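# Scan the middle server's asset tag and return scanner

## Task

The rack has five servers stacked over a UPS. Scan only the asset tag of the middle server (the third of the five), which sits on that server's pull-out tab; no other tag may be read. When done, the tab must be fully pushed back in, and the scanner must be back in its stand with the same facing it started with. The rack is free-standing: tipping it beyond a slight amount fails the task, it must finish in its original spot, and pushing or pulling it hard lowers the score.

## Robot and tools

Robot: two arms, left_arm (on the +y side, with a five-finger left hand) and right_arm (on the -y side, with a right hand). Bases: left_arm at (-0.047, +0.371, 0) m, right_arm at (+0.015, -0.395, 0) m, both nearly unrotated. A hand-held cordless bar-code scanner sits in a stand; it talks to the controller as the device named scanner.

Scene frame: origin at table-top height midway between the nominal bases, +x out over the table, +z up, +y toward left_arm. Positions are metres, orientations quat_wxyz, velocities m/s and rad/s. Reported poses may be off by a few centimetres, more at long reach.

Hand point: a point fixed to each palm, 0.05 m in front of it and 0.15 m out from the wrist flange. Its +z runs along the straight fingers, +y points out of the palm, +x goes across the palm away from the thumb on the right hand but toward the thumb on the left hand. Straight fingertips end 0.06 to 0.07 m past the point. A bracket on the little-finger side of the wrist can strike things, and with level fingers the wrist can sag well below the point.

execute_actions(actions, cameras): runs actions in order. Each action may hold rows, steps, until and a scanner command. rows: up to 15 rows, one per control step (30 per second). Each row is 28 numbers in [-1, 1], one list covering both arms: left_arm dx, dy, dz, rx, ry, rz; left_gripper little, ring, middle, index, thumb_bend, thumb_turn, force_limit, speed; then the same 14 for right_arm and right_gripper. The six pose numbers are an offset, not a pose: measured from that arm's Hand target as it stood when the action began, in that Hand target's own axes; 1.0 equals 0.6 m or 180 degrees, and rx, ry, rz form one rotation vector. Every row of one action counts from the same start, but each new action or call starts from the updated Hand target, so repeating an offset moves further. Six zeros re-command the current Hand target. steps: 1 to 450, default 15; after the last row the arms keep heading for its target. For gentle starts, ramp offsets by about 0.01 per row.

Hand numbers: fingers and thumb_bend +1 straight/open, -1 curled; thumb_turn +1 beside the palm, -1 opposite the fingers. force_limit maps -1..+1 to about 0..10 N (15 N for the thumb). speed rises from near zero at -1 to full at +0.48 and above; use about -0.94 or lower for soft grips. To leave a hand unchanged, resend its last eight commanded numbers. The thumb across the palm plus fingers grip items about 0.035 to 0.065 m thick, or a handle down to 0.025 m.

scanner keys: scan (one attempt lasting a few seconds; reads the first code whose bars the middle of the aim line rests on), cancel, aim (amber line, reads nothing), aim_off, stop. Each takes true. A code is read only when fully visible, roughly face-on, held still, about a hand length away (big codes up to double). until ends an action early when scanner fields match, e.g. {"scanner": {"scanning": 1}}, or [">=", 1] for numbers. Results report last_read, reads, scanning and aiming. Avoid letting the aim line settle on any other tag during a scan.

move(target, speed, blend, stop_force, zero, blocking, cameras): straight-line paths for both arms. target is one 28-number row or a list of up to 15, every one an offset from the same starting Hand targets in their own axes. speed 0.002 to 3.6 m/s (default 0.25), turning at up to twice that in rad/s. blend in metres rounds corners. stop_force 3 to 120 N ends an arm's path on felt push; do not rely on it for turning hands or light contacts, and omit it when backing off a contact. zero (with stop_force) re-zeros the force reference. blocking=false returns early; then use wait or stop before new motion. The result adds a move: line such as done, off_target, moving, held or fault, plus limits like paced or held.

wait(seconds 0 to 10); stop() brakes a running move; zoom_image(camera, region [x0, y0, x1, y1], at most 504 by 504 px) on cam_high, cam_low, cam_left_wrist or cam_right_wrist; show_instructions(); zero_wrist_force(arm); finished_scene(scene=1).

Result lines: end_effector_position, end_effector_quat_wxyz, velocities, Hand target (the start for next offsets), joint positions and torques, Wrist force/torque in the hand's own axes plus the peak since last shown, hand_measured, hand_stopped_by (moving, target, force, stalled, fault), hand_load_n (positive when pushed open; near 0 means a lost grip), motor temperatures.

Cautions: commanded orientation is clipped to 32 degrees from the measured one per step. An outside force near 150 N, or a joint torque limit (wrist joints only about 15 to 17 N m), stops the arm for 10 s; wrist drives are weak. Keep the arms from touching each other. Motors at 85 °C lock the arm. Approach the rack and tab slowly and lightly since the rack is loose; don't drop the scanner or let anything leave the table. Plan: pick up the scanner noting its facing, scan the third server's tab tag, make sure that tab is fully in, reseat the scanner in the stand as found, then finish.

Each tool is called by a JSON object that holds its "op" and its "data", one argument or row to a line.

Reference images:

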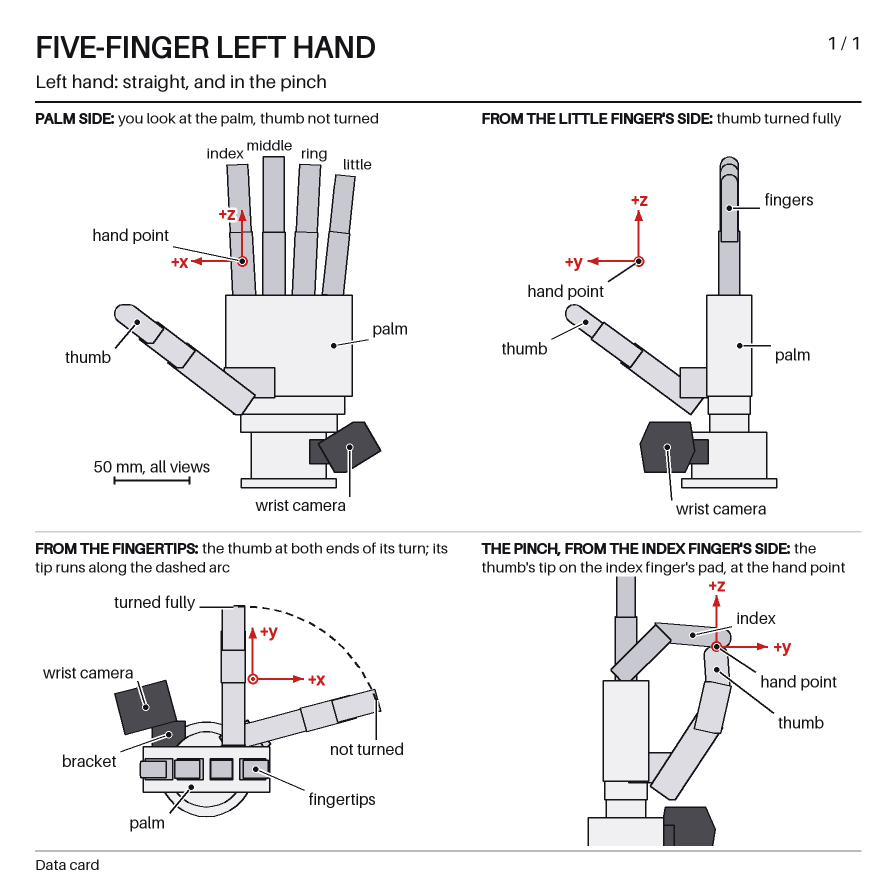

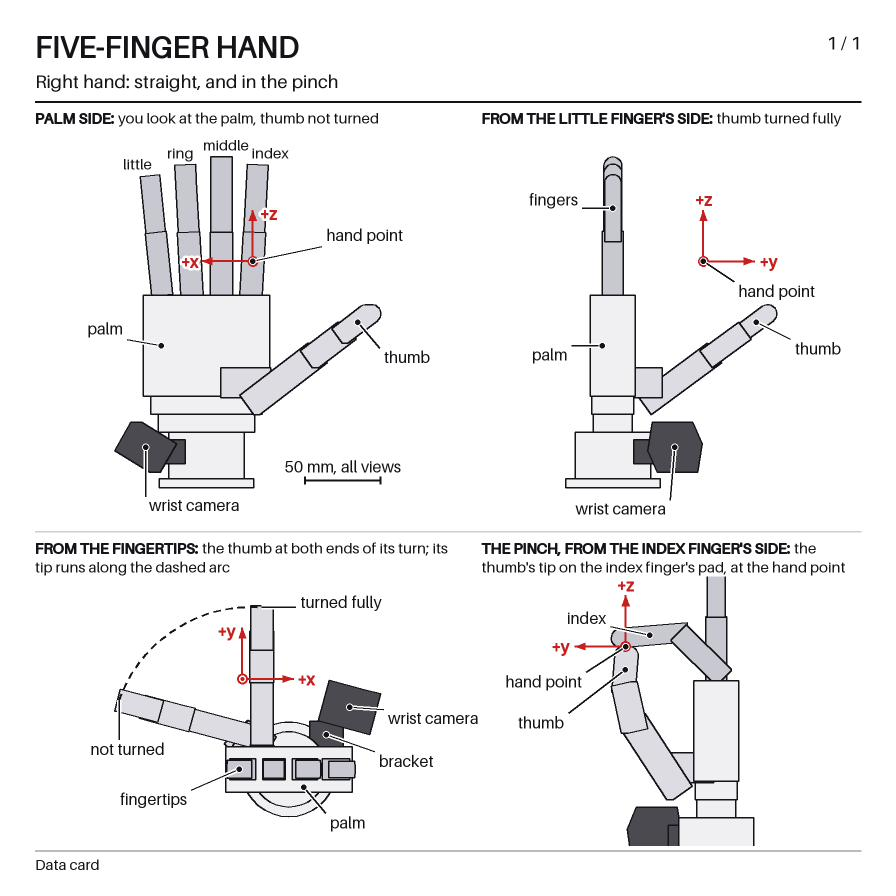

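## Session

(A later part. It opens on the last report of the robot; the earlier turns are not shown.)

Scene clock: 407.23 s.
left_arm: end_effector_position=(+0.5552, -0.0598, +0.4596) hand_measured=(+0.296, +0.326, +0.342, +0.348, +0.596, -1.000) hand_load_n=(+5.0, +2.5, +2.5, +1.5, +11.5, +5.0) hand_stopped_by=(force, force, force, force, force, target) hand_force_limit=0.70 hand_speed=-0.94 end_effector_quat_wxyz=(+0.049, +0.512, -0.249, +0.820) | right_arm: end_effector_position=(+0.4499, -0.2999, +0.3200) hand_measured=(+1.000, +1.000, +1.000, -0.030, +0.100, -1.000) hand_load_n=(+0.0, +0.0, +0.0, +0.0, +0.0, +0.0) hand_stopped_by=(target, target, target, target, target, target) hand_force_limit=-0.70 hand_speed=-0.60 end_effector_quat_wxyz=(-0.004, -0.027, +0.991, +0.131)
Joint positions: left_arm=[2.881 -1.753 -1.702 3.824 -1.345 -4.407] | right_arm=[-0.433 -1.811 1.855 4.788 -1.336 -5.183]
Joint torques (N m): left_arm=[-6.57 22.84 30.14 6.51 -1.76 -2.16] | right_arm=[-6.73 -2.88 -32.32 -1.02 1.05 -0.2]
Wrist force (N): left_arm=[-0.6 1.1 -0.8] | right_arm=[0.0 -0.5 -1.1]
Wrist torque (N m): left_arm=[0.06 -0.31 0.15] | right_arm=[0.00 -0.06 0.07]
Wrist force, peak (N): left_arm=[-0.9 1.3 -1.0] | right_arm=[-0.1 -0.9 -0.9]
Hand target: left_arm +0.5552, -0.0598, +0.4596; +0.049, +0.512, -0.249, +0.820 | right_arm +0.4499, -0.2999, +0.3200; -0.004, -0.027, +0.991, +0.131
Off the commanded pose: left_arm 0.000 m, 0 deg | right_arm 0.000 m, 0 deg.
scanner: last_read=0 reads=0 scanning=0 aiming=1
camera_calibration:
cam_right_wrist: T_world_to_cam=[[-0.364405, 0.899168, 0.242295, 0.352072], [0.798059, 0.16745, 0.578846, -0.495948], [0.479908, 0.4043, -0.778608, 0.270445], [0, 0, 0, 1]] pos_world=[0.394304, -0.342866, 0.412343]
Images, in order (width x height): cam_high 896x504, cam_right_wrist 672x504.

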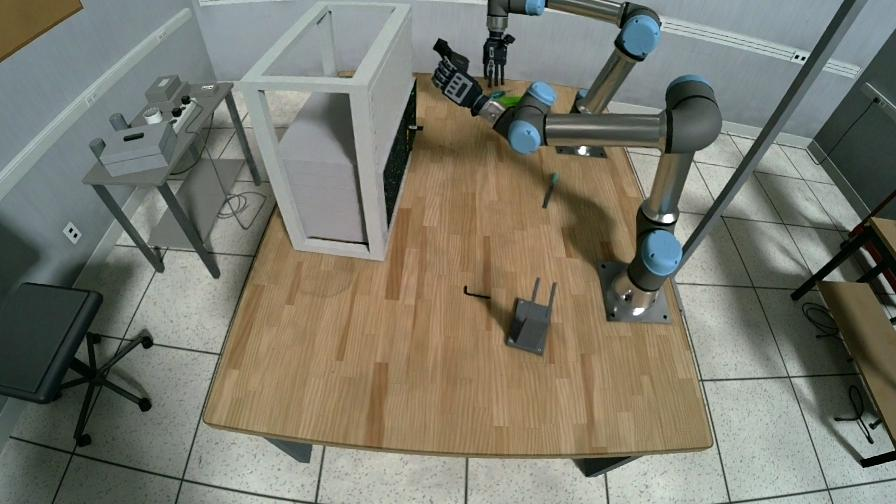

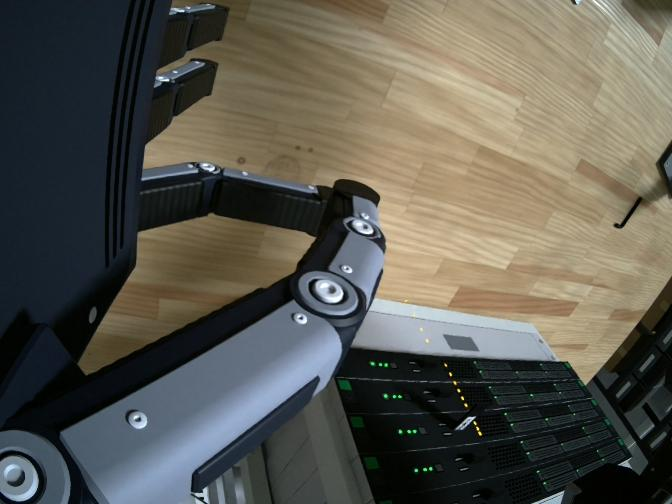

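{"op": "move", "data": {
  "target": [-0.0505,0.0215,0.0433,-0.15,0.002,-0.006,-0.3,-0.3,-0.3,-0.3,-0.4,-1,0.7,-0.94,0,0,0,0,0,0,1,1,1,-0.03,0.1,-1,-0.7,-0.6],
  "speed": 0.08,
  "stop_force": 8,
  "cameras": ["all"]
}}

{"op": "zoom_image", "data": {
  "camera": "cam_right_wrist",
  "region": [340, 290, 660, 504]
}}

{"op": "zoom_image", "data": {
  "camera": "cam_high",
  "region": [380, 60, 500, 180]
}}

Scene clock: 424.03 s.
left_arm: end_effector_position=(+0.5863, -0.0777, +0.4379) hand_measured=(+0.296, +0.326, +0.342, +0.348, +0.596, -1.000) hand_load_n=(+5.0, +2.5, +2.0, +2.0, +11.5, +4.5) hand_stopped_by=(force, force, force, force, force, target) hand_force_limit=0.70 hand_speed=-0.94 end_effector_quat_wxyz=(+0.176, +0.487, -0.428, +0.741) | right_arm: end_effector_position=(+0.4499, -0.2999, +0.3200) hand_measured=(+1.000, +1.000, +1.000, -0.030, +0.100, -1.000) hand_load_n=(+0.0, +0.0, +0.5, +0.0, +0.0, +0.0) hand_stopped_by=(target, target, target, target, target, target) hand_force_limit=-0.70 hand_speed=-0.60 end_effector_quat_wxyz=(-0.004, -0.027, +0.991, +0.131)
Joint positions: left_arm=[3.018 -1.952 -1.346 3.531 -0.763 -4.394] | right_arm=[-0.433 -1.811 1.855 4.788 -1.336 -5.183]
Joint torques (N m): left_arm=[5.47 30.59 30.97 -0.27 0.92 1.24] | right_arm=[-7.26 -4.08 -30.62 -1.23 1.21 0.04]
Wrist force (N): left_arm=[-1.1 1.7 -0.4] | right_arm=[0.0 -0.5 -1.0]
Wrist torque (N m): left_arm=[0.05 -0.22 -0.03] | right_arm=[-0.02 -0.08 0.07]
Wrist force, peak (N): left_arm=[-0.4 3.2 -0.3] | right_arm=[-0.5 -0.9 -1.0]
Hand target: left_arm +0.5863, -0.0777, +0.4379; +0.176, +0.487, -0.428, +0.741 | right_arm +0.4499, -0.2999, +0.3200; -0.004, -0.027, +0.991, +0.131
Off the commanded pose: left_arm 0.000 m, 0 deg | right_arm 0.000 m, 0 deg.
scanner: last_read=0 reads=0 scanning=0 aiming=1
move: done
camera_calibration:
cam_left_wrist: T_world_to_cam=[[0.507285, 0.544761, 0.667755, -0.553003], [-0.831022, 0.104064, 0.546419, 0.261092], [0.228179, -0.832109, 0.505499, -0.300967], [0, 0, 0, 1]] pos_world=[0.566178, 0.0236474, 0.378743]
cam_right_wrist: T_world_to_cam=[[-0.364405, 0.899168, 0.242295, 0.352072], [0.798059, 0.16745, 0.578846, -0.495948], [0.479908, 0.4043, -0.778608, 0.270445], [0, 0, 0, 1]] pos_world=[0.394304, -0.342866, 0.412343]

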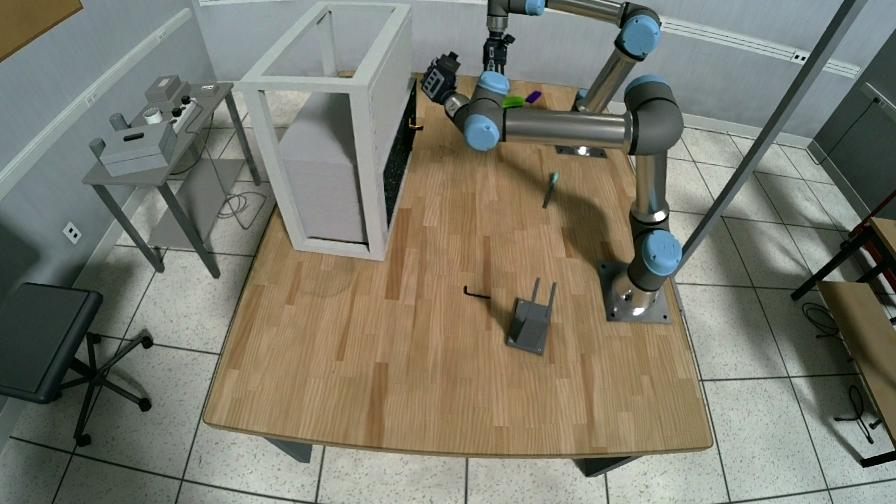

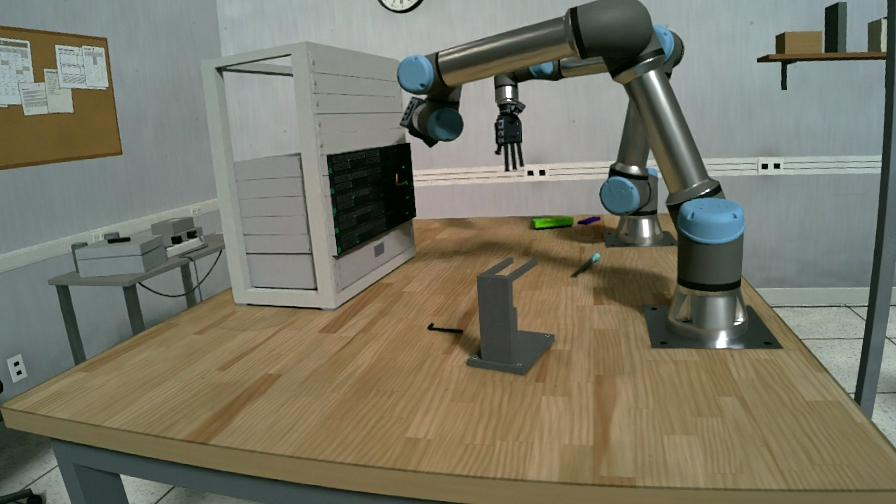

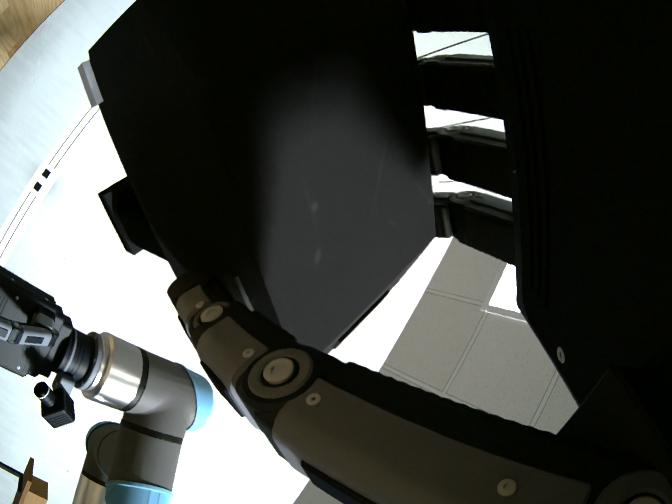

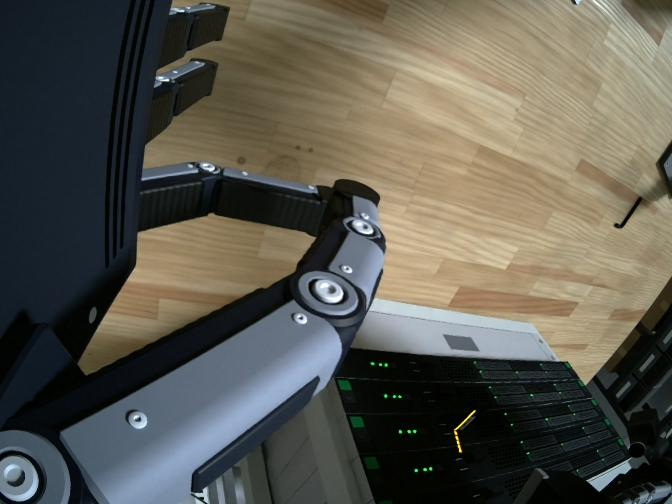

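Scaled by 1.575 from the camera's 672x504 image, which has a finer 960x720 frame.

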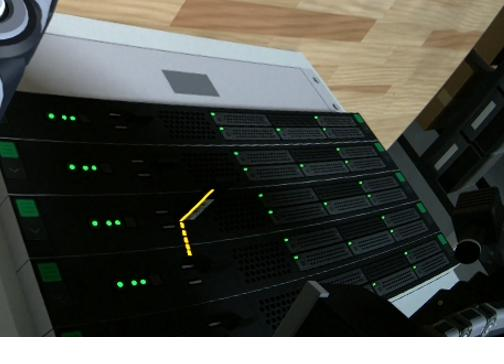

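Scaled by 4.200 from the camera's 896x504 image, which has a finer 1280x720 frame.

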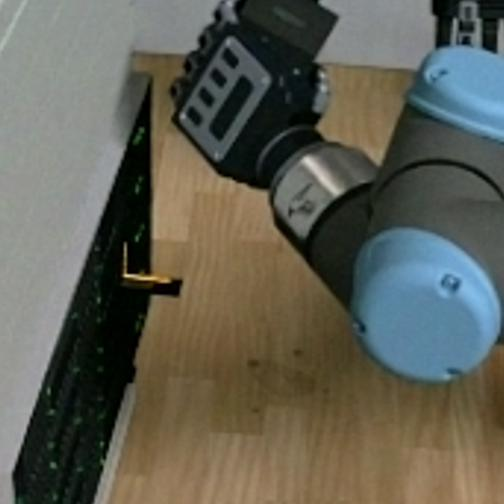

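{"op": "zoom_image", "data": {
  "camera": "cam_high",
  "region": [395, 105, 435, 145]
}}

{"op": "zoom_image", "data": {
  "camera": "cam_right_wrist",
  "region": [430, 390, 510, 470]
}}

Scaled by 12.600 from the camera's 896x504 image, which has a finer 1280x720 frame.

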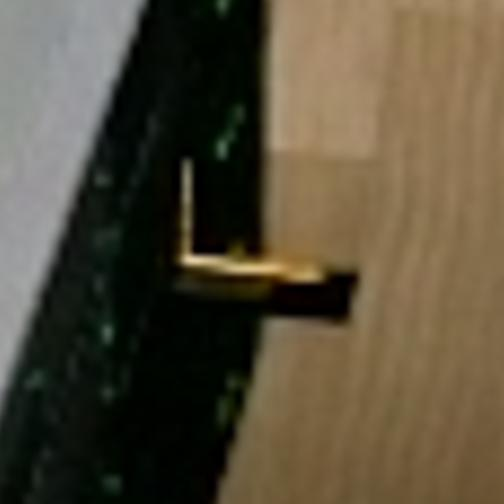

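Scaled by 6.300 from the camera's 672x504 image, which has a finer 960x720 frame.

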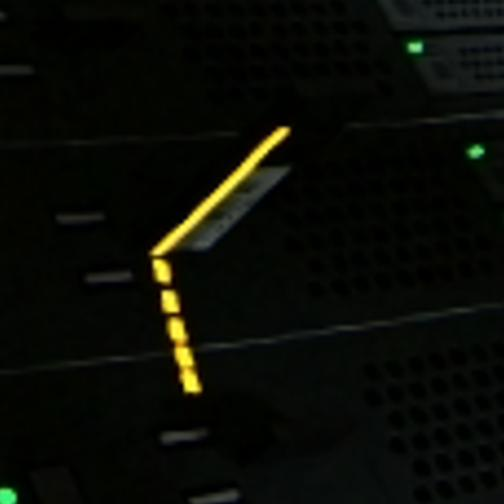

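{"op": "move", "data": {
  "target": [-0.0012,-0.0043,-0.0060,0,0,0,-0.3,-0.3,-0.3,-0.3,-0.4,-1,0.7,-0.94,0,0,0,0,0,0,1,1,1,-0.03,0.1,-1,-0.7,-0.6],
  "speed": 0.05,
  "cameras": ["cam_high", "cam_right_wrist"]
}}

{"op": "zoom_image", "data": {
  "camera": "cam_right_wrist",
  "region": [430, 390, 510, 470]
}}

{"op": "zoom_image", "data": {
  "camera": "cam_high",
  "region": [395, 105, 435, 145]
}}

Scene clock: 430.37 s.
left_arm: end_effector_position=(+0.5863, -0.0733, +0.4379) hand_measured=(+0.296, +0.326, +0.342, +0.348, +0.596, -1.000) hand_load_n=(+5.0, +2.5, +2.0, +2.0, +11.5, +5.0) hand_stopped_by=(force, force, force, force, force, target) hand_force_limit=0.70 hand_speed=-0.94 end_effector_quat_wxyz=(+0.176, +0.487, -0.428, +0.741) | right_arm: end_effector_position=(+0.4499, -0.2999, +0.3200) hand_measured=(+1.000, +1.000, +1.000, -0.030, +0.100, -1.000) hand_load_n=(+0.0, +0.0, +0.0, +0.5, +0.0, +0.0) hand_stopped_by=(target, target, target, target, target, target) hand_force_limit=-0.70 hand_speed=-0.60 end_effector_quat_wxyz=(-0.004, -0.027, +0.991, +0.131)
Joint positions: left_arm=[3.025 -1.948 -1.351 3.534 -0.756 -4.396] | right_arm=[-0.433 -1.811 1.855 4.788 -1.336 -5.183]
Joint torques (N m): left_arm=[5.29 41.57 15 5.05 0.91 -2.4] | right_arm=[-6.33 -4.16 -30.66 -1.34 1.23 0.1]
Wrist force (N): left_arm=[-0.8 1.8 -0.5] | right_arm=[0.1 -0.7 -0.9]
Wrist torque (N m): left_arm=[0.09 -0.27 0.14] | right_arm=[-0.06 -0.10 0.08]
Wrist force, peak (N): left_arm=[-1.1 2.0 -0.3] | right_arm=[-0.1 -0.8 -1.2]
Hand target: left_arm +0.5863, -0.0732, +0.4379; +0.176, +0.487, -0.428, +0.741 | right_arm +0.4499, -0.2999, +0.3200; -0.004, -0.027, +0.991, +0.131
Off the commanded pose: left_arm 0.000 m, 0 deg | right_arm 0.000 m, 0 deg.
scanner: last_read=0 reads=0 scanning=0 aiming=1
move: done
camera_calibration:
cam_right_wrist: T_world_to_cam=[[-0.364405, 0.899168, 0.242295, 0.352072], [0.798059, 0.16745, 0.578846, -0.495948], [0.479908, 0.4043, -0.778608, 0.270445], [0, 0, 0, 1]] pos_world=[0.394304, -0.342866, 0.412343]
Images, in order (width x height): cam_high 896x504, cam_right_wrist 672x504.

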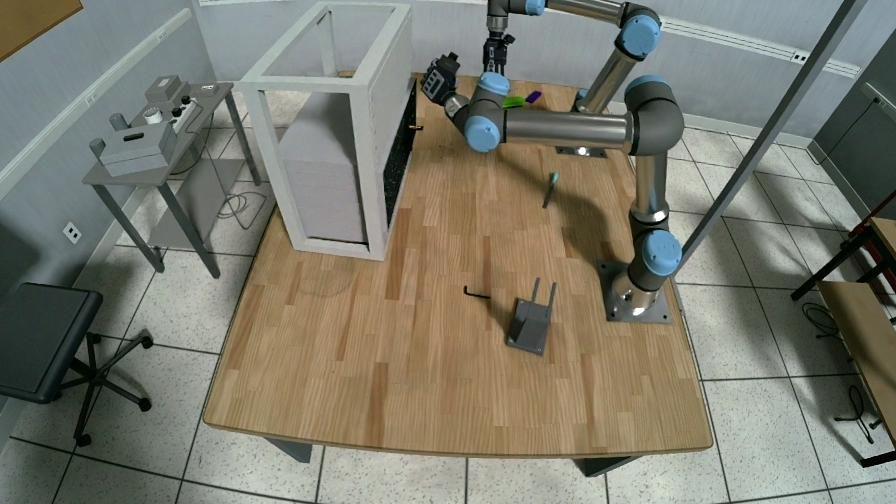

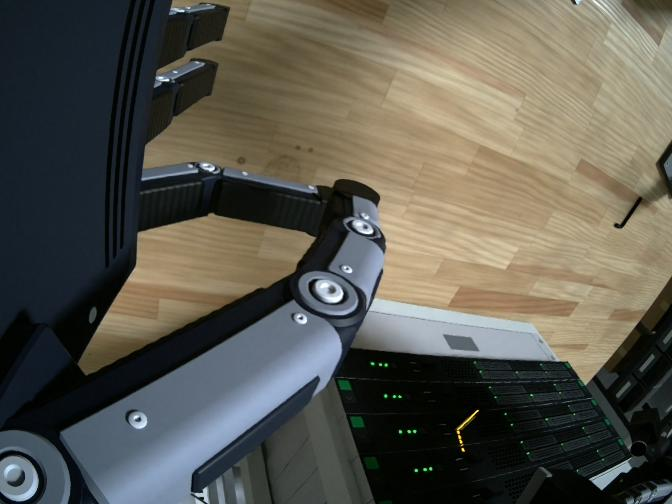

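Scaled by 6.300 from the camera's 672x504 image, which has a finer 960x720 frame.

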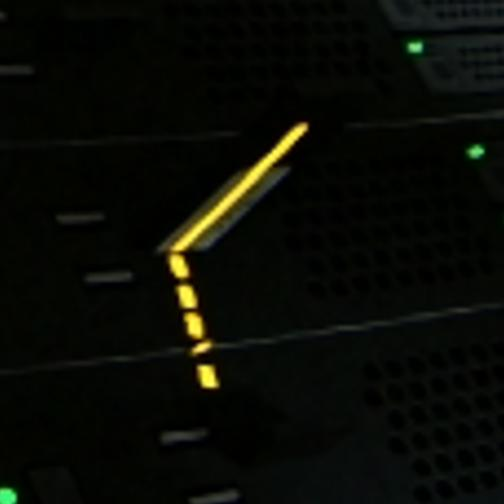

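Scaled by 12.600 from the camera's 896x504 image, which has a finer 1280x720 frame.

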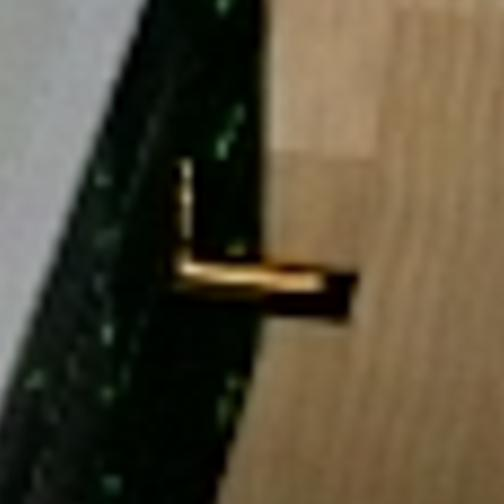

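{"op": "execute_actions", "data": {
  "actions": [
    {"scanner":{"scan":true},"steps":120,"until":{"scanner":{"reads":[">=",1]}}}
  ]
}}

Scene clock: 449.33 s.
left_arm: end_effector_position=(+0.5863, -0.0732, +0.4379) hand_measured=(+0.296, +0.326, +0.342, +0.348, +0.596, -1.000) hand_load_n=(+5.0, +2.5, +2.0, +2.0, +11.5, +4.5) hand_stopped_by=(force, force, force, force, force, target) hand_force_limit=0.70 hand_speed=-0.94 end_effector_quat_wxyz=(+0.176, +0.487, -0.428, +0.741) | right_arm: end_effector_position=(+0.4499, -0.2999, +0.3200) hand_measured=(+1.000, +1.000, +1.000, -0.030, +0.100, -1.000) hand_load_n=(+0.0, +0.0, +0.0, +0.0, +0.0, +0.0) hand_stopped_by=(target, target, target, target, target, target) hand_force_limit=-0.70 hand_speed=-0.60 end_effector_quat_wxyz=(-0.004, -0.027, +0.991, +0.131)
Joint positions: left_arm=[3.025 -1.948 -1.352 3.535 -0.755 -4.396] | right_arm=[-0.433 -1.811 1.855 4.788 -1.336 -5.183]
Joint torques (N m): left_arm=[6.08 42.42 15.48 4.99 0.9 -2.33] | right_arm=[-6.68 -4.15 -30.75 -1.29 1.18 0.31]
Wrist force (N): left_arm=[-0.8 1.6 -0.3] | right_arm=[0.0 -0.5 -0.8]
Wrist torque (N m): left_arm=[0.04 -0.27 0.15] | right_arm=[-0.03 -0.09 0.08]
Wrist force, peak (N): left_arm=[-1.0 1.9 -0.6] | right_arm=[0.1 -1.0 -1.0]
Hand target: left_arm +0.5863, -0.0732, +0.4379; +0.176, +0.487, -0.428, +0.741 | right_arm +0.4499, -0.2999, +0.3200; -0.004, -0.027, +0.991, +0.131
Off the commanded pose: left_arm 0.000 m, 0 deg | right_arm 0.000 m, 0 deg.
scanner: last_read=0 reads=0 scanning=1 aiming=0

{"op": "execute_actions", "data": {
  "actions": [
    {"steps":60,"until":{"scanner":{"scanning":0}}}
  ],
  "cameras": ["cam_right_wrist", "cam_high"]
}}

{"op": "zoom_image", "data": {
  "camera": "cam_right_wrist",
  "region": [440, 400, 490, 450]
}}

Scene clock: 453.67 s.
left_arm: end_effector_position=(+0.5863, -0.0732, +0.4379) hand_measured=(+0.296, +0.326, +0.342, +0.348, +0.596, -1.000) hand_load_n=(+5.0, +2.5, +2.0, +1.5, +11.0, +5.0) hand_stopped_by=(force, force, force, force, force, target) hand_force_limit=0.70 hand_speed=-0.94 end_effector_quat_wxyz=(+0.176, +0.487, -0.428, +0.741) | right_arm: end_effector_position=(+0.4499, -0.2999, +0.3200) hand_measured=(+1.000, +1.000, +1.000, -0.030, +0.100, -1.000) hand_load_n=(+0.0, +0.0, +0.0, +0.0, +0.0, +0.0) hand_stopped_by=(target, target, target, target, target, target) hand_force_limit=-0.70 hand_speed=-0.60 end_effector_quat_wxyz=(-0.004, -0.027, +0.991, +0.131)
Joint positions: left_arm=[3.025 -1.948 -1.352 3.535 -0.755 -4.396] | right_arm=[-0.433 -1.811 1.855 4.788 -1.336 -5.183]
Joint torques (N m): left_arm=[5.15 42.48 15.73 4.79 0.8 -2.27] | right_arm=[-6.49 -3.13 -31.14 -1.33 1.18 0.3]
Wrist force (N): left_arm=[-0.9 1.7 -0.3] | right_arm=[0.1 -0.7 -0.8]
Wrist torque (N m): left_arm=[0.05 -0.26 0.13] | right_arm=[-0.06 -0.09 0.07]
Wrist force, peak (N): left_arm=[-1.1 1.9 -0.1] | right_arm=[-0.3 -0.7 -1.1]
Hand target: left_arm +0.5863, -0.0732, +0.4379; +0.176, +0.487, -0.428, +0.741 | right_arm +0.4499, -0.2999, +0.3200; -0.004, -0.027, +0.991, +0.131
Off the commanded pose: left_arm 0.000 m, 0 deg | right_arm 0.000 m, 0 deg.
scanner: last_read=0 reads=0 scanning=1 aiming=0
camera_calibration:
cam_right_wrist: T_world_to_cam=[[-0.364405, 0.899168, 0.242295, 0.352072], [0.798059, 0.16745, 0.578846, -0.495948], [0.479908, 0.4043, -0.778608, 0.270445], [0, 0, 0, 1]] pos_world=[0.394304, -0.342866, 0.412343]
Images, in order (width x height): cam_high 896x504, cam_right_wrist 672x504.

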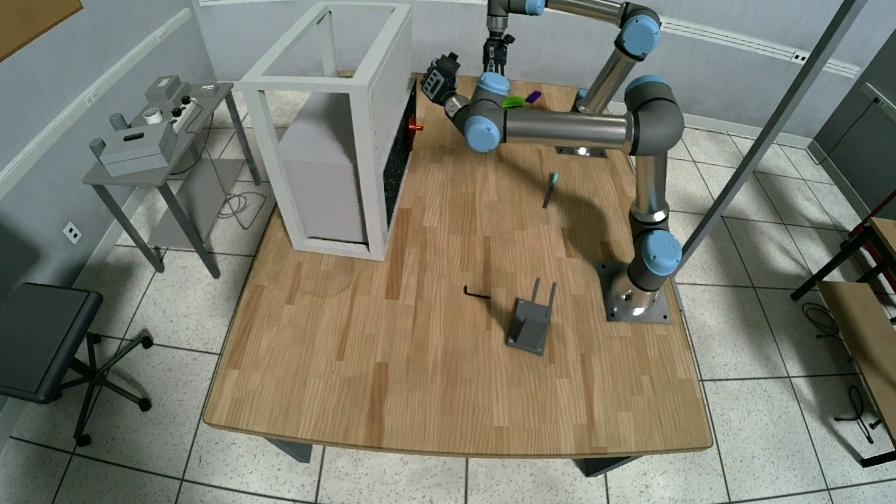

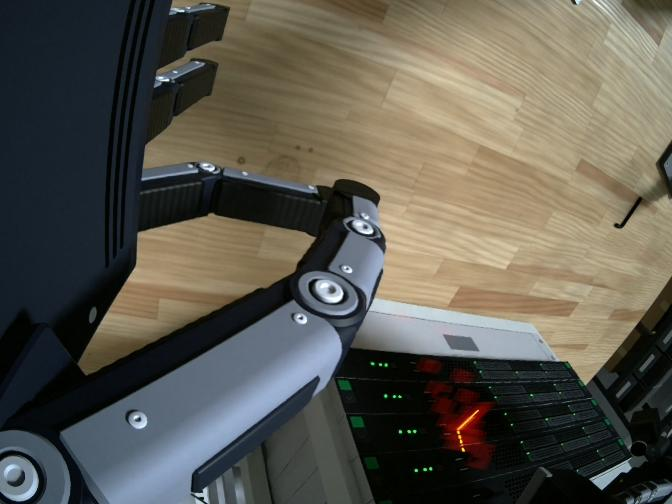

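Scaled by 10.080 from the camera's 672x504 image, which has a finer 960x720 frame.

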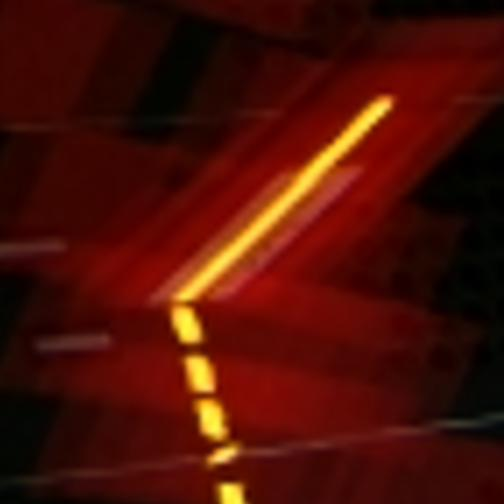

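{"op": "execute_actions", "data": {
  "actions": [
    {"steps":90,"until":{"scanner":{"scanning":0}}},
    {"scanner":{"scan":true},"steps":3}
  ]
}}

{"op": "move", "data": {
  "target": [-0.0498,-0.0010,-0.0042,0,0,0,-0.3,-0.3,-0.3,-0.3,-0.4,-1,0.7,-0.94,0,0,0,0,0,0,1,1,1,-0.03,0.1,-1,-0.7,-0.6],
  "speed": 0.012,
  "stop_force": 7,
  "cameras": ["cam_right_wrist", "cam_high"]
}}

Scene clock: 461.43 s.
left_arm: end_effector_position=(+0.5863, -0.0732, +0.4379) hand_measured=(+0.296, +0.326, +0.342, +0.348, +0.596, -1.000) hand_load_n=(+5.0, +2.5, +2.0, +2.0, +11.0, +5.0) hand_stopped_by=(force, force, force, force, force, target) hand_force_limit=0.70 hand_speed=-0.94 end_effector_quat_wxyz=(+0.176, +0.487, -0.428, +0.741) | right_arm: end_effector_position=(+0.4499, -0.2999, +0.3200) hand_measured=(+1.000, +1.000, +1.000, -0.030, +0.100, -1.000) hand_load_n=(+0.0, +0.0, +0.0, +0.0, +0.0, +0.0) hand_stopped_by=(target, target, target, target, target, target) hand_force_limit=-0.70 hand_speed=-0.60 end_effector_quat_wxyz=(-0.004, -0.027, +0.991, +0.131)
Joint positions: left_arm=[3.025 -1.948 -1.352 3.535 -0.755 -4.396] | right_arm=[-0.433 -1.811 1.855 4.788 -1.336 -5.183]
Joint torques (N m): left_arm=[5.5 42.29 14.34 4.82 0.59 -2.32] | right_arm=[-6.35 -4.91 -30.85 -1.53 1.15 0.48]
Wrist force (N): left_arm=[-1.0 1.7 -0.3] | right_arm=[-0.1 -0.6 -1.0]
Wrist torque (N m): left_arm=[0.06 -0.24 0.13] | right_arm=[-0.03 -0.06 0.07]
Wrist force, peak (N): left_arm=[-1.1 2.0 -0.4] | right_arm=[0.0 -0.9 -1.1]
Hand target: left_arm +0.5863, -0.0732, +0.4379; +0.176, +0.487, -0.428, +0.741 | right_arm +0.4499, -0.2999, +0.3200; -0.004, -0.027, +0.991, +0.131
Off the commanded pose: left_arm 0.000 m, 0 deg | right_arm 0.000 m, 0 deg.
scanner: last_read=0 reads=0 scanning=1 aiming=0

Scene clock: 464.80 s.
left_arm: end_effector_position=(+0.5992, -0.0661, +0.4117) hand_measured=(+0.296, +0.326, +0.342, +0.348, +0.596, -1.000) hand_load_n=(+5.0, +2.5, +2.0, +2.0, +11.0, +5.0) hand_stopped_by=(force, force, force, force, force, target) hand_force_limit=0.70 hand_speed=-0.94 end_effector_quat_wxyz=(+0.176, +0.487, -0.428, +0.741) | right_arm: end_effector_position=(+0.4499, -0.2999, +0.3200) hand_measured=(+1.000, +1.000, +1.000, -0.030, +0.100, -1.000) hand_load_n=(+0.0, +0.0, +0.0, +0.0, +0.0, +0.0) hand_stopped_by=(target, target, target, target, target, target) hand_force_limit=-0.70 hand_speed=-0.60 end_effector_quat_wxyz=(-0.004, -0.027, +0.991, +0.131)
Joint positions: left_arm=[3.04 -1.982 -1.371 3.592 -0.741 -4.402] | right_arm=[-0.433 -1.811 1.855 4.788 -1.336 -5.183]
Joint torques (N m): left_arm=[5.92 31.23 14.93 4.82 0.78 -2.42] | right_arm=[-6.34 -4.42 -30.11 -1.65 1.19 0.47]
Wrist force (N): left_arm=[-0.8 2.1 -0.1] | right_arm=[-0.4 -0.5 -0.9]
Wrist torque (N m): left_arm=[0.11 -0.25 0.11] | right_arm=[-0.02 -0.02 0.06]
Wrist force, peak (N): left_arm=[-1.0 2.3 0.0] | right_arm=[-0.1 -0.8 -1.1]
Hand target: left_arm +0.5992, -0.0661, +0.4117; +0.176, +0.487, -0.428, +0.741 | right_arm +0.4499, -0.2999, +0.3200; -0.004, -0.027, +0.991, +0.131
Off the commanded pose: left_arm 0.000 m, 0 deg | right_arm 0.000 m, 0 deg.
scanner: last_read=0 reads=0 scanning=1 aiming=0
move: done
camera_calibration:
cam_right_wrist: T_world_to_cam=[[-0.364405, 0.899168, 0.242295, 0.352072], [0.798059, 0.16745, 0.578846, -0.495948], [0.479908, 0.4043, -0.778608, 0.270445], [0, 0, 0, 1]] pos_world=[0.394304, -0.342866, 0.412343]
Images, in order (width x height): cam_high 896x504, cam_right_wrist 672x504.

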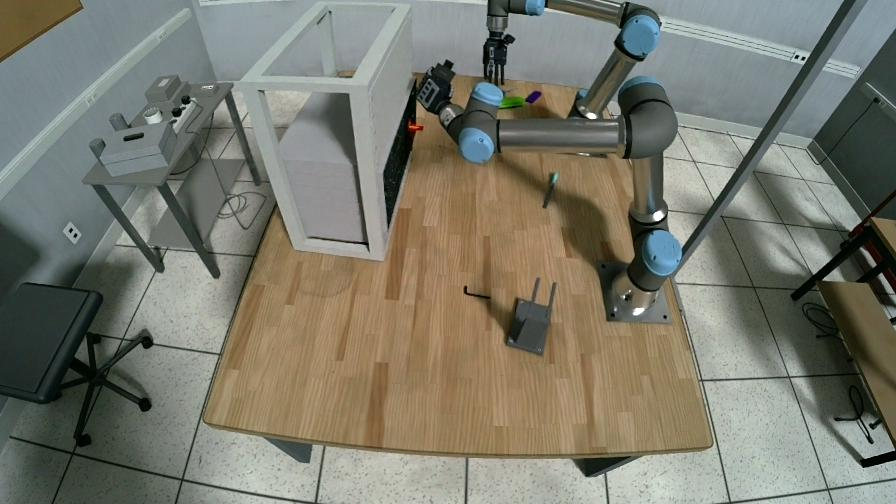

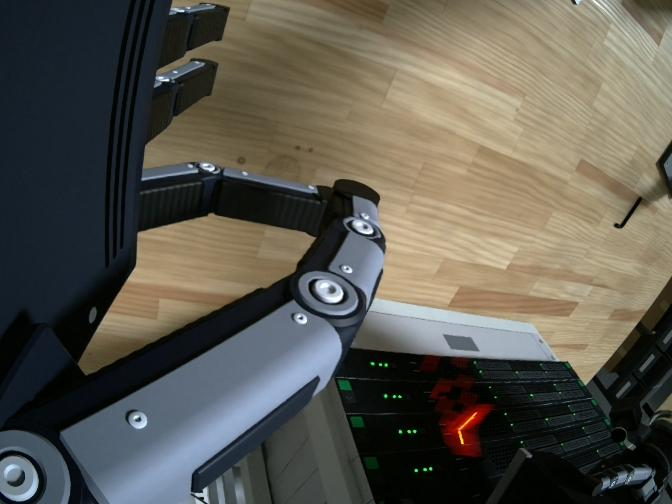

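{"op": "zoom_image", "data": {
  "camera": "cam_right_wrist",
  "region": [440, 400, 490, 450]
}}

{"op": "zoom_image", "data": {
  "camera": "cam_high",
  "region": [390, 40, 510, 160]
}}

Scaled by 10.080 from the camera's 672x504 image, which has a finer 960x720 frame.

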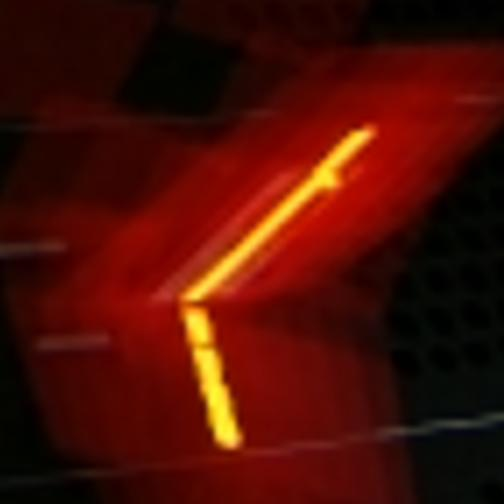

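Scaled by 4.200 from the camera's 896x504 image, which has a finer 1280x720 frame.

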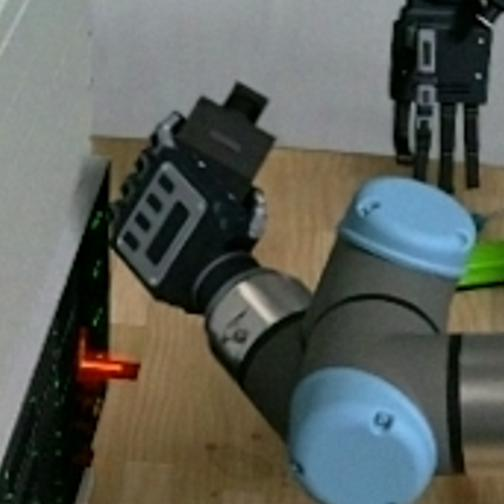

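{"op": "execute_actions", "data": {
  "actions": [
    {"steps":90,"until":{"scanner":{"scanning":0}}},
    {"scanner":{"scan":true},"steps":3}
  ]
}}

{"op": "move", "data": {
  "target": [
    [0.0011,0.0038,0.0054,0,0,0,-0.3,-0.3,-0.3,-0.3,-0.4,-1,0.7,-0.94,0,0,0,0,0,0,1,1,1,-0.03,0.1,-1,-0.7,-0.6],
    [-0.0011,-0.0038,-0.0054,0,0,0,-0.3,-0.3,-0.3,-0.3,-0.4,-1,0.7,-0.94,0,0,0,0,0,0,1,1,1,-0.03,0.1,-1,-0.7,-0.6]
  ],
  "speed": 0.006,
  "cameras": ["cam_right_wrist"]
}}

Scene clock: 470.43 s.
left_arm: end_effector_position=(+0.5992, -0.0661, +0.4117) hand_measured=(+0.296, +0.326, +0.342, +0.348, +0.596, -1.000) hand_load_n=(+5.0, +2.5, +2.0, +2.0, +11.0, +5.0) hand_stopped_by=(force, force, force, force, force, target) hand_force_limit=0.70 hand_speed=-0.94 end_effector_quat_wxyz=(+0.176, +0.487, -0.428, +0.741) | right_arm: end_effector_position=(+0.4499, -0.2999, +0.3200) hand_measured=(+1.000, +1.000, +1.000, -0.030, +0.100, -1.000) hand_load_n=(+0.0, +0.0, +0.0, +0.0, +0.0, +0.0) hand_stopped_by=(target, target, target, target, target, target) hand_force_limit=-0.70 hand_speed=-0.60 end_effector_quat_wxyz=(-0.004, -0.027, +0.991, +0.131)
Joint positions: left_arm=[3.04 -1.982 -1.371 3.592 -0.741 -4.402] | right_arm=[-0.433 -1.811 1.855 4.788 -1.336 -5.183]
Joint torques (N m): left_arm=[6.03 32.02 15.66 4.77 0.95 -2.41] | right_arm=[-7.01 -4.44 -29.97 -1.56 1.26 0.58]
Wrist force (N): left_arm=[-0.8 2.1 -0.2] | right_arm=[-0.2 -0.5 -0.9]
Wrist torque (N m): left_arm=[0.13 -0.26 0.10] | right_arm=[-0.02 -0.06 0.06]
Wrist force, peak (N): left_arm=[-0.9 2.2 -0.2] | right_arm=[-0.1 -0.8 -1.1]
Hand target: left_arm +0.5992, -0.0661, +0.4117; +0.176, +0.487, -0.428, +0.741 | right_arm +0.4499, -0.2999, +0.3200; -0.004, -0.027, +0.991, +0.131
Off the commanded pose: left_arm 0.000 m, 0 deg | right_arm 0.000 m, 0 deg.
scanner: last_read=0 reads=0 scanning=1 aiming=0

Scene clock: 472.73 s.
left_arm: end_effector_position=(+0.5992, -0.0622, +0.4117) hand_measured=(+0.296, +0.326, +0.342, +0.348, +0.596, -1.000) hand_load_n=(+5.0, +2.5, +2.0, +1.5, +11.5, +4.5) hand_stopped_by=(force, force, force, force, force, target) hand_force_limit=0.70 hand_speed=-0.94 end_effector_quat_wxyz=(+0.176, +0.487, -0.428, +0.741) | right_arm: end_effector_position=(+0.4499, -0.2999, +0.3200) hand_measured=(+1.000, +1.000, +1.000, -0.030, +0.100, -1.000) hand_load_n=(+0.0, -0.5, +0.0, +0.0, +0.0, +0.0) hand_stopped_by=(target, target, target, target, target, target) hand_force_limit=-0.70 hand_speed=-0.60 end_effector_quat_wxyz=(-0.004, -0.027, +0.991, +0.131)
Joint positions: left_arm=[3.047 -1.979 -1.376 3.595 -0.734 -4.404] | right_arm=[-0.433 -1.811 1.855 4.788 -1.336 -5.183]
Joint torques (N m): left_arm=[4.19 44.79 14.05 4.88 0.66 -2.18] | right_arm=[-6.86 -4.4 -30.41 -1.53 1.18 0.54]
Wrist force (N): left_arm=[-0.6 2.3 0.0] | right_arm=[-0.3 -0.7 -0.9]
Wrist torque (N m): left_arm=[0.14 -0.29 0.12] | right_arm=[-0.06 -0.04 0.05]
Wrist force, peak (N): left_arm=[-1.1 2.1 0.1] | right_arm=[-0.2 -0.8 -1.1]
Hand target: left_arm +0.5992, -0.0621, +0.4117; +0.176, +0.487, -0.428, +0.741 | right_arm +0.4499, -0.2999, +0.3200; -0.004, -0.027, +0.991, +0.131
Off the commanded pose: left_arm 0.000 m, 0 deg | right_arm 0.000 m, 0 deg.
scanner: last_read=0 reads=0 scanning=1 aiming=0
move: done
camera_calibration:
cam_right_wrist: T_world_to_cam=[[-0.364405, 0.899168, 0.242295, 0.352072], [0.798059, 0.16745, 0.578846, -0.495948], [0.479908, 0.4043, -0.778608, 0.270445], [0, 0, 0, 1]] pos_world=[0.394304, -0.342866, 0.412343]
Images, in order (width x height): cam_right_wrist 672x504.

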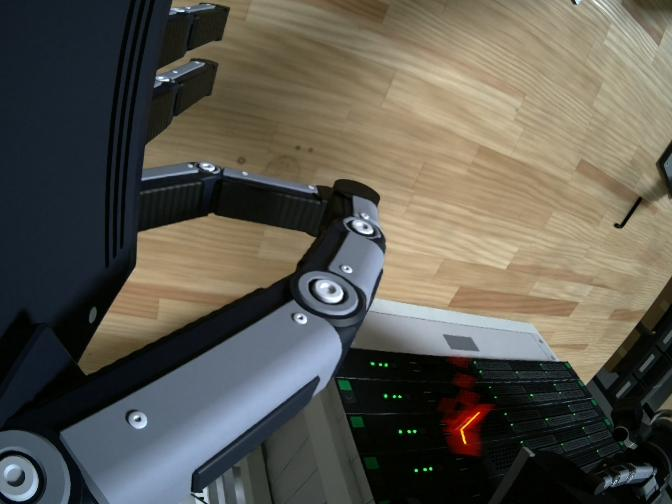

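{"op": "execute_actions", "data": {
  "actions": [
    {"scanner":{"cancel":true},"steps":10},
    {"scanner":{"aim":true},"steps":2}
  ]
}}

{"op": "move", "data": {
  "target": [0.0785,-0.0853,-0.0390,0.0053,0.0405,-0.0720,-0.3,-0.3,-0.3,-0.3,-0.4,-1,0.7,-0.94,0,0,0,0,0,0,1,1,1,-0.03,0.1,-1,-0.7,-0.6],
  "speed": 0.08,
  "cameras": ["cam_right_wrist", "cam_high"]
}}

{"op": "zoom_image", "data": {
  "camera": "cam_right_wrist",
  "region": [430, 390, 510, 470]
}}

Scene clock: 485.47 s.
left_arm: end_effector_position=(+0.5992, -0.0621, +0.4117) hand_measured=(+0.296, +0.326, +0.342, +0.348, +0.596, -1.000) hand_load_n=(+5.0, +2.5, +2.0, +1.5, +11.5, +5.0) hand_stopped_by=(force, force, force, force, force, target) hand_force_limit=0.70 hand_speed=-0.94 end_effector_quat_wxyz=(+0.176, +0.487, -0.428, +0.741) | right_arm: end_effector_position=(+0.4499, -0.2999, +0.3200) hand_measured=(+1.000, +1.000, +1.000, -0.030, +0.100, -1.000) hand_load_n=(+0.0, +0.0, +0.0, +0.0, -0.5, +0.0) hand_stopped_by=(target, target, target, target, target, target) hand_force_limit=-0.70 hand_speed=-0.60 end_effector_quat_wxyz=(-0.004, -0.027, +0.991, +0.131)
Joint positions: left_arm=[3.047 -1.979 -1.376 3.596 -0.734 -4.404] | right_arm=[-0.433 -1.811 1.855 4.788 -1.336 -5.183]
Joint torques (N m): left_arm=[5.82 43.44 14.64 4.87 0.78 -2.47] | right_arm=[-6.14 -4.46 -30.31 -1.66 1.07 0.82]
Wrist force (N): left_arm=[-0.6 2.1 -0.2] | right_arm=[-0.1 -0.6 -0.8]
Wrist torque (N m): left_arm=[0.13 -0.30 0.12] | right_arm=[-0.05 -0.07 0.06]
Wrist force, peak (N): left_arm=[-0.6 2.4 -0.2] | right_arm=[-0.2 -0.7 -1.3]
Hand target: left_arm +0.5992, -0.0621, +0.4117; +0.176, +0.487, -0.428, +0.741 | right_arm +0.4499, -0.2999, +0.3200; -0.004, -0.027, +0.991, +0.131
Off the commanded pose: left_arm 0.000 m, 0 deg | right_arm 0.000 m, 0 deg.
scanner: last_read=0 reads=0 scanning=0 aiming=1

Scene clock: 487.63 s.
left_arm: end_effector_position=(+0.5986, -0.0214, +0.4727) hand_measured=(+0.296, +0.326, +0.342, +0.348, +0.596, -1.000) hand_load_n=(+5.5, +2.5, +2.0, +2.0, +11.5, +5.0) hand_stopped_by=(force, force, force, force, force, target) hand_force_limit=0.70 hand_speed=-0.94 end_effector_quat_wxyz=(+0.281, +0.485, -0.353, +0.749) | right_arm: end_effector_position=(+0.4499, -0.2999, +0.3200) hand_measured=(+1.000, +1.000, +1.000, -0.030, +0.100, -1.000) hand_load_n=(+0.0, +0.0, +0.0, +0.0, +0.0, +0.0) hand_stopped_by=(target, target, target, target, target, target) hand_force_limit=-0.70 hand_speed=-0.60 end_effector_quat_wxyz=(-0.004, -0.027, +0.991, +0.131)
Joint positions: left_arm=[3.107 -1.93 -1.422 3.814 -0.681 -4.812] | right_arm=[-0.433 -1.811 1.855 4.788 -1.336 -5.183]
Joint torques (N m): left_arm=[5.16 42.28 14.77 5.36 -0.57 -2.32] | right_arm=[-6.43 -4.4 -30.04 -1.62 1.24 0.88]
Wrist force (N): left_arm=[-0.8 0.8 -0.9] | right_arm=[-0.1 -0.4 -1.0]
Wrist torque (N m): left_arm=[0.06 -0.33 0.27] | right_arm=[-0.01 -0.07 0.08]
Wrist force, peak (N): left_arm=[-1.0 2.3 0.0] | right_arm=[-0.2 -1.0 -0.9]
Hand target: left_arm +0.5986, -0.0214, +0.4727; +0.281, +0.485, -0.352, +0.749 | right_arm +0.4499, -0.2999, +0.3200; -0.004, -0.027, +0.991, +0.131
Off the commanded pose: left_arm 0.000 m, 0 deg | right_arm 0.000 m, 0 deg.
scanner: last_read=0 reads=0 scanning=0 aiming=1
move: done
camera_calibration:
cam_right_wrist: T_world_to_cam=[[-0.364405, 0.899168, 0.242295, 0.352072], [0.798059, 0.16745, 0.578846, -0.495948], [0.479908, 0.4043, -0.778608, 0.270445], [0, 0, 0, 1]] pos_world=[0.394304, -0.342866, 0.412343]
Images, in order (width x height): cam_high 896x504, cam_right_wrist 672x504.

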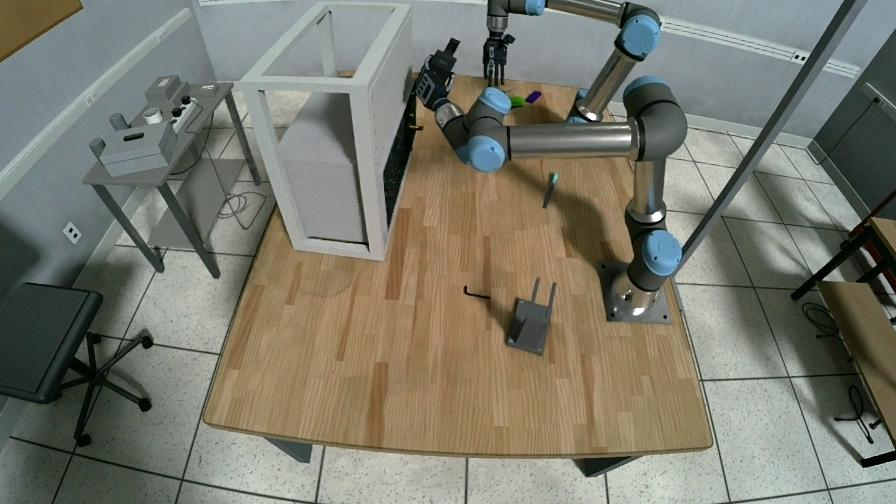

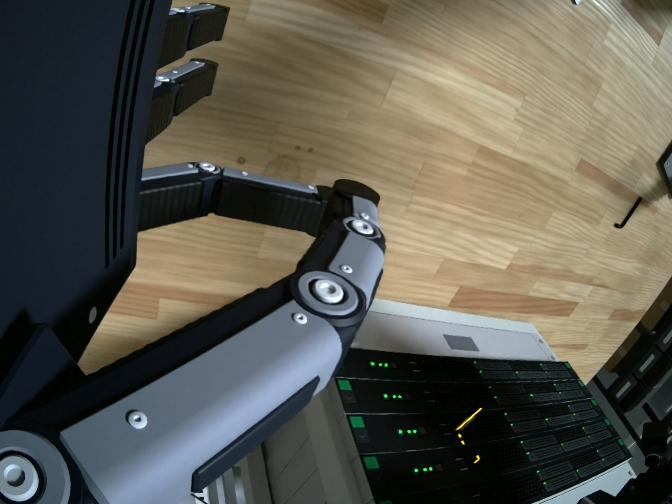

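Scaled by 6.300 from the camera's 672x504 image, which has a finer 960x720 frame.

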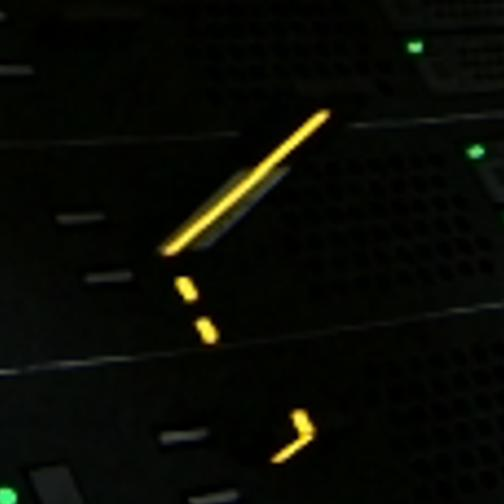

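{"op": "execute_actions", "data": {
  "actions": [
    {"scanner":{"scan":true},"steps":75,"until":{"scanner":{"reads":[">=",1]}}}
  ],
  "cameras": ["cam_right_wrist"]
}}

Scene clock: 491.03 s.
left_arm: end_effector_position=(+0.5986, -0.0214, +0.4727) hand_measured=(+0.296, +0.326, +0.342, +0.348, +0.596, -1.000) hand_load_n=(+5.0, +2.5, +2.5, +2.0, +11.0, +5.0) hand_stopped_by=(force, force, force, force, force, target) hand_force_limit=0.70 hand_speed=-0.94 end_effector_quat_wxyz=(+0.281, +0.485, -0.352, +0.749) | right_arm: end_effector_position=(+0.4499, -0.2999, +0.3200) hand_measured=(+1.000, +1.000, +1.000, -0.030, +0.100, -1.000) hand_load_n=(+0.0, +0.0, +0.0, +0.0, +0.0, +0.0) hand_stopped_by=(target, target, target, target, target, target) hand_force_limit=-0.70 hand_speed=-0.60 end_effector_quat_wxyz=(-0.004, -0.027, +0.991, +0.131)
Joint positions: left_arm=[3.107 -1.93 -1.422 3.814 -0.681 -4.812] | right_arm=[-0.433 -1.811 1.855 4.788 -1.336 -5.183]
Joint torques (N m): left_arm=[6.19 40.48 13.26 5.47 -1.68 -2.16] | right_arm=[-6.89 -4.03 -29.28 -1.63 1.21 1.05]
Wrist force (N): left_arm=[-0.5 0.9 -0.9] | right_arm=[0.1 -0.7 -0.6]
Wrist torque (N m): left_arm=[0.08 -0.38 0.28] | right_arm=[-0.06 -0.11 0.08]
Wrist force, peak (N): left_arm=[-1.0 1.0 -0.9] | right_arm=[-0.1 -0.7 -1.1]
Hand target: left_arm +0.5986, -0.0214, +0.4727; +0.281, +0.485, -0.352, +0.749 | right_arm +0.4499, -0.2999, +0.3200; -0.004, -0.027, +0.991, +0.131
Off the commanded pose: left_arm 0.000 m, 0 deg | right_arm 0.000 m, 0 deg.
scanner: last_read=0 reads=0 scanning=1 aiming=0
camera_calibration:
cam_right_wrist: T_world_to_cam=[[-0.364405, 0.899168, 0.242295, 0.352072], [0.798059, 0.16745, 0.578846, -0.495948], [0.479908, 0.4043, -0.778608, 0.270445], [0, 0, 0, 1]] pos_world=[0.394304, -0.342866, 0.412343]
Images, in order (width x height): cam_right_wrist 672x504.

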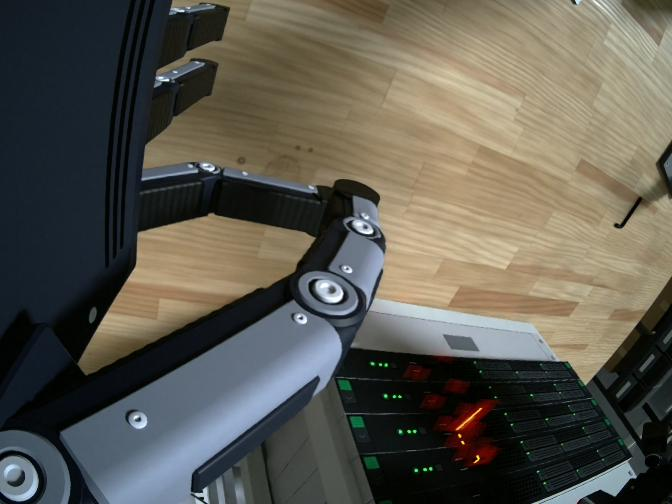

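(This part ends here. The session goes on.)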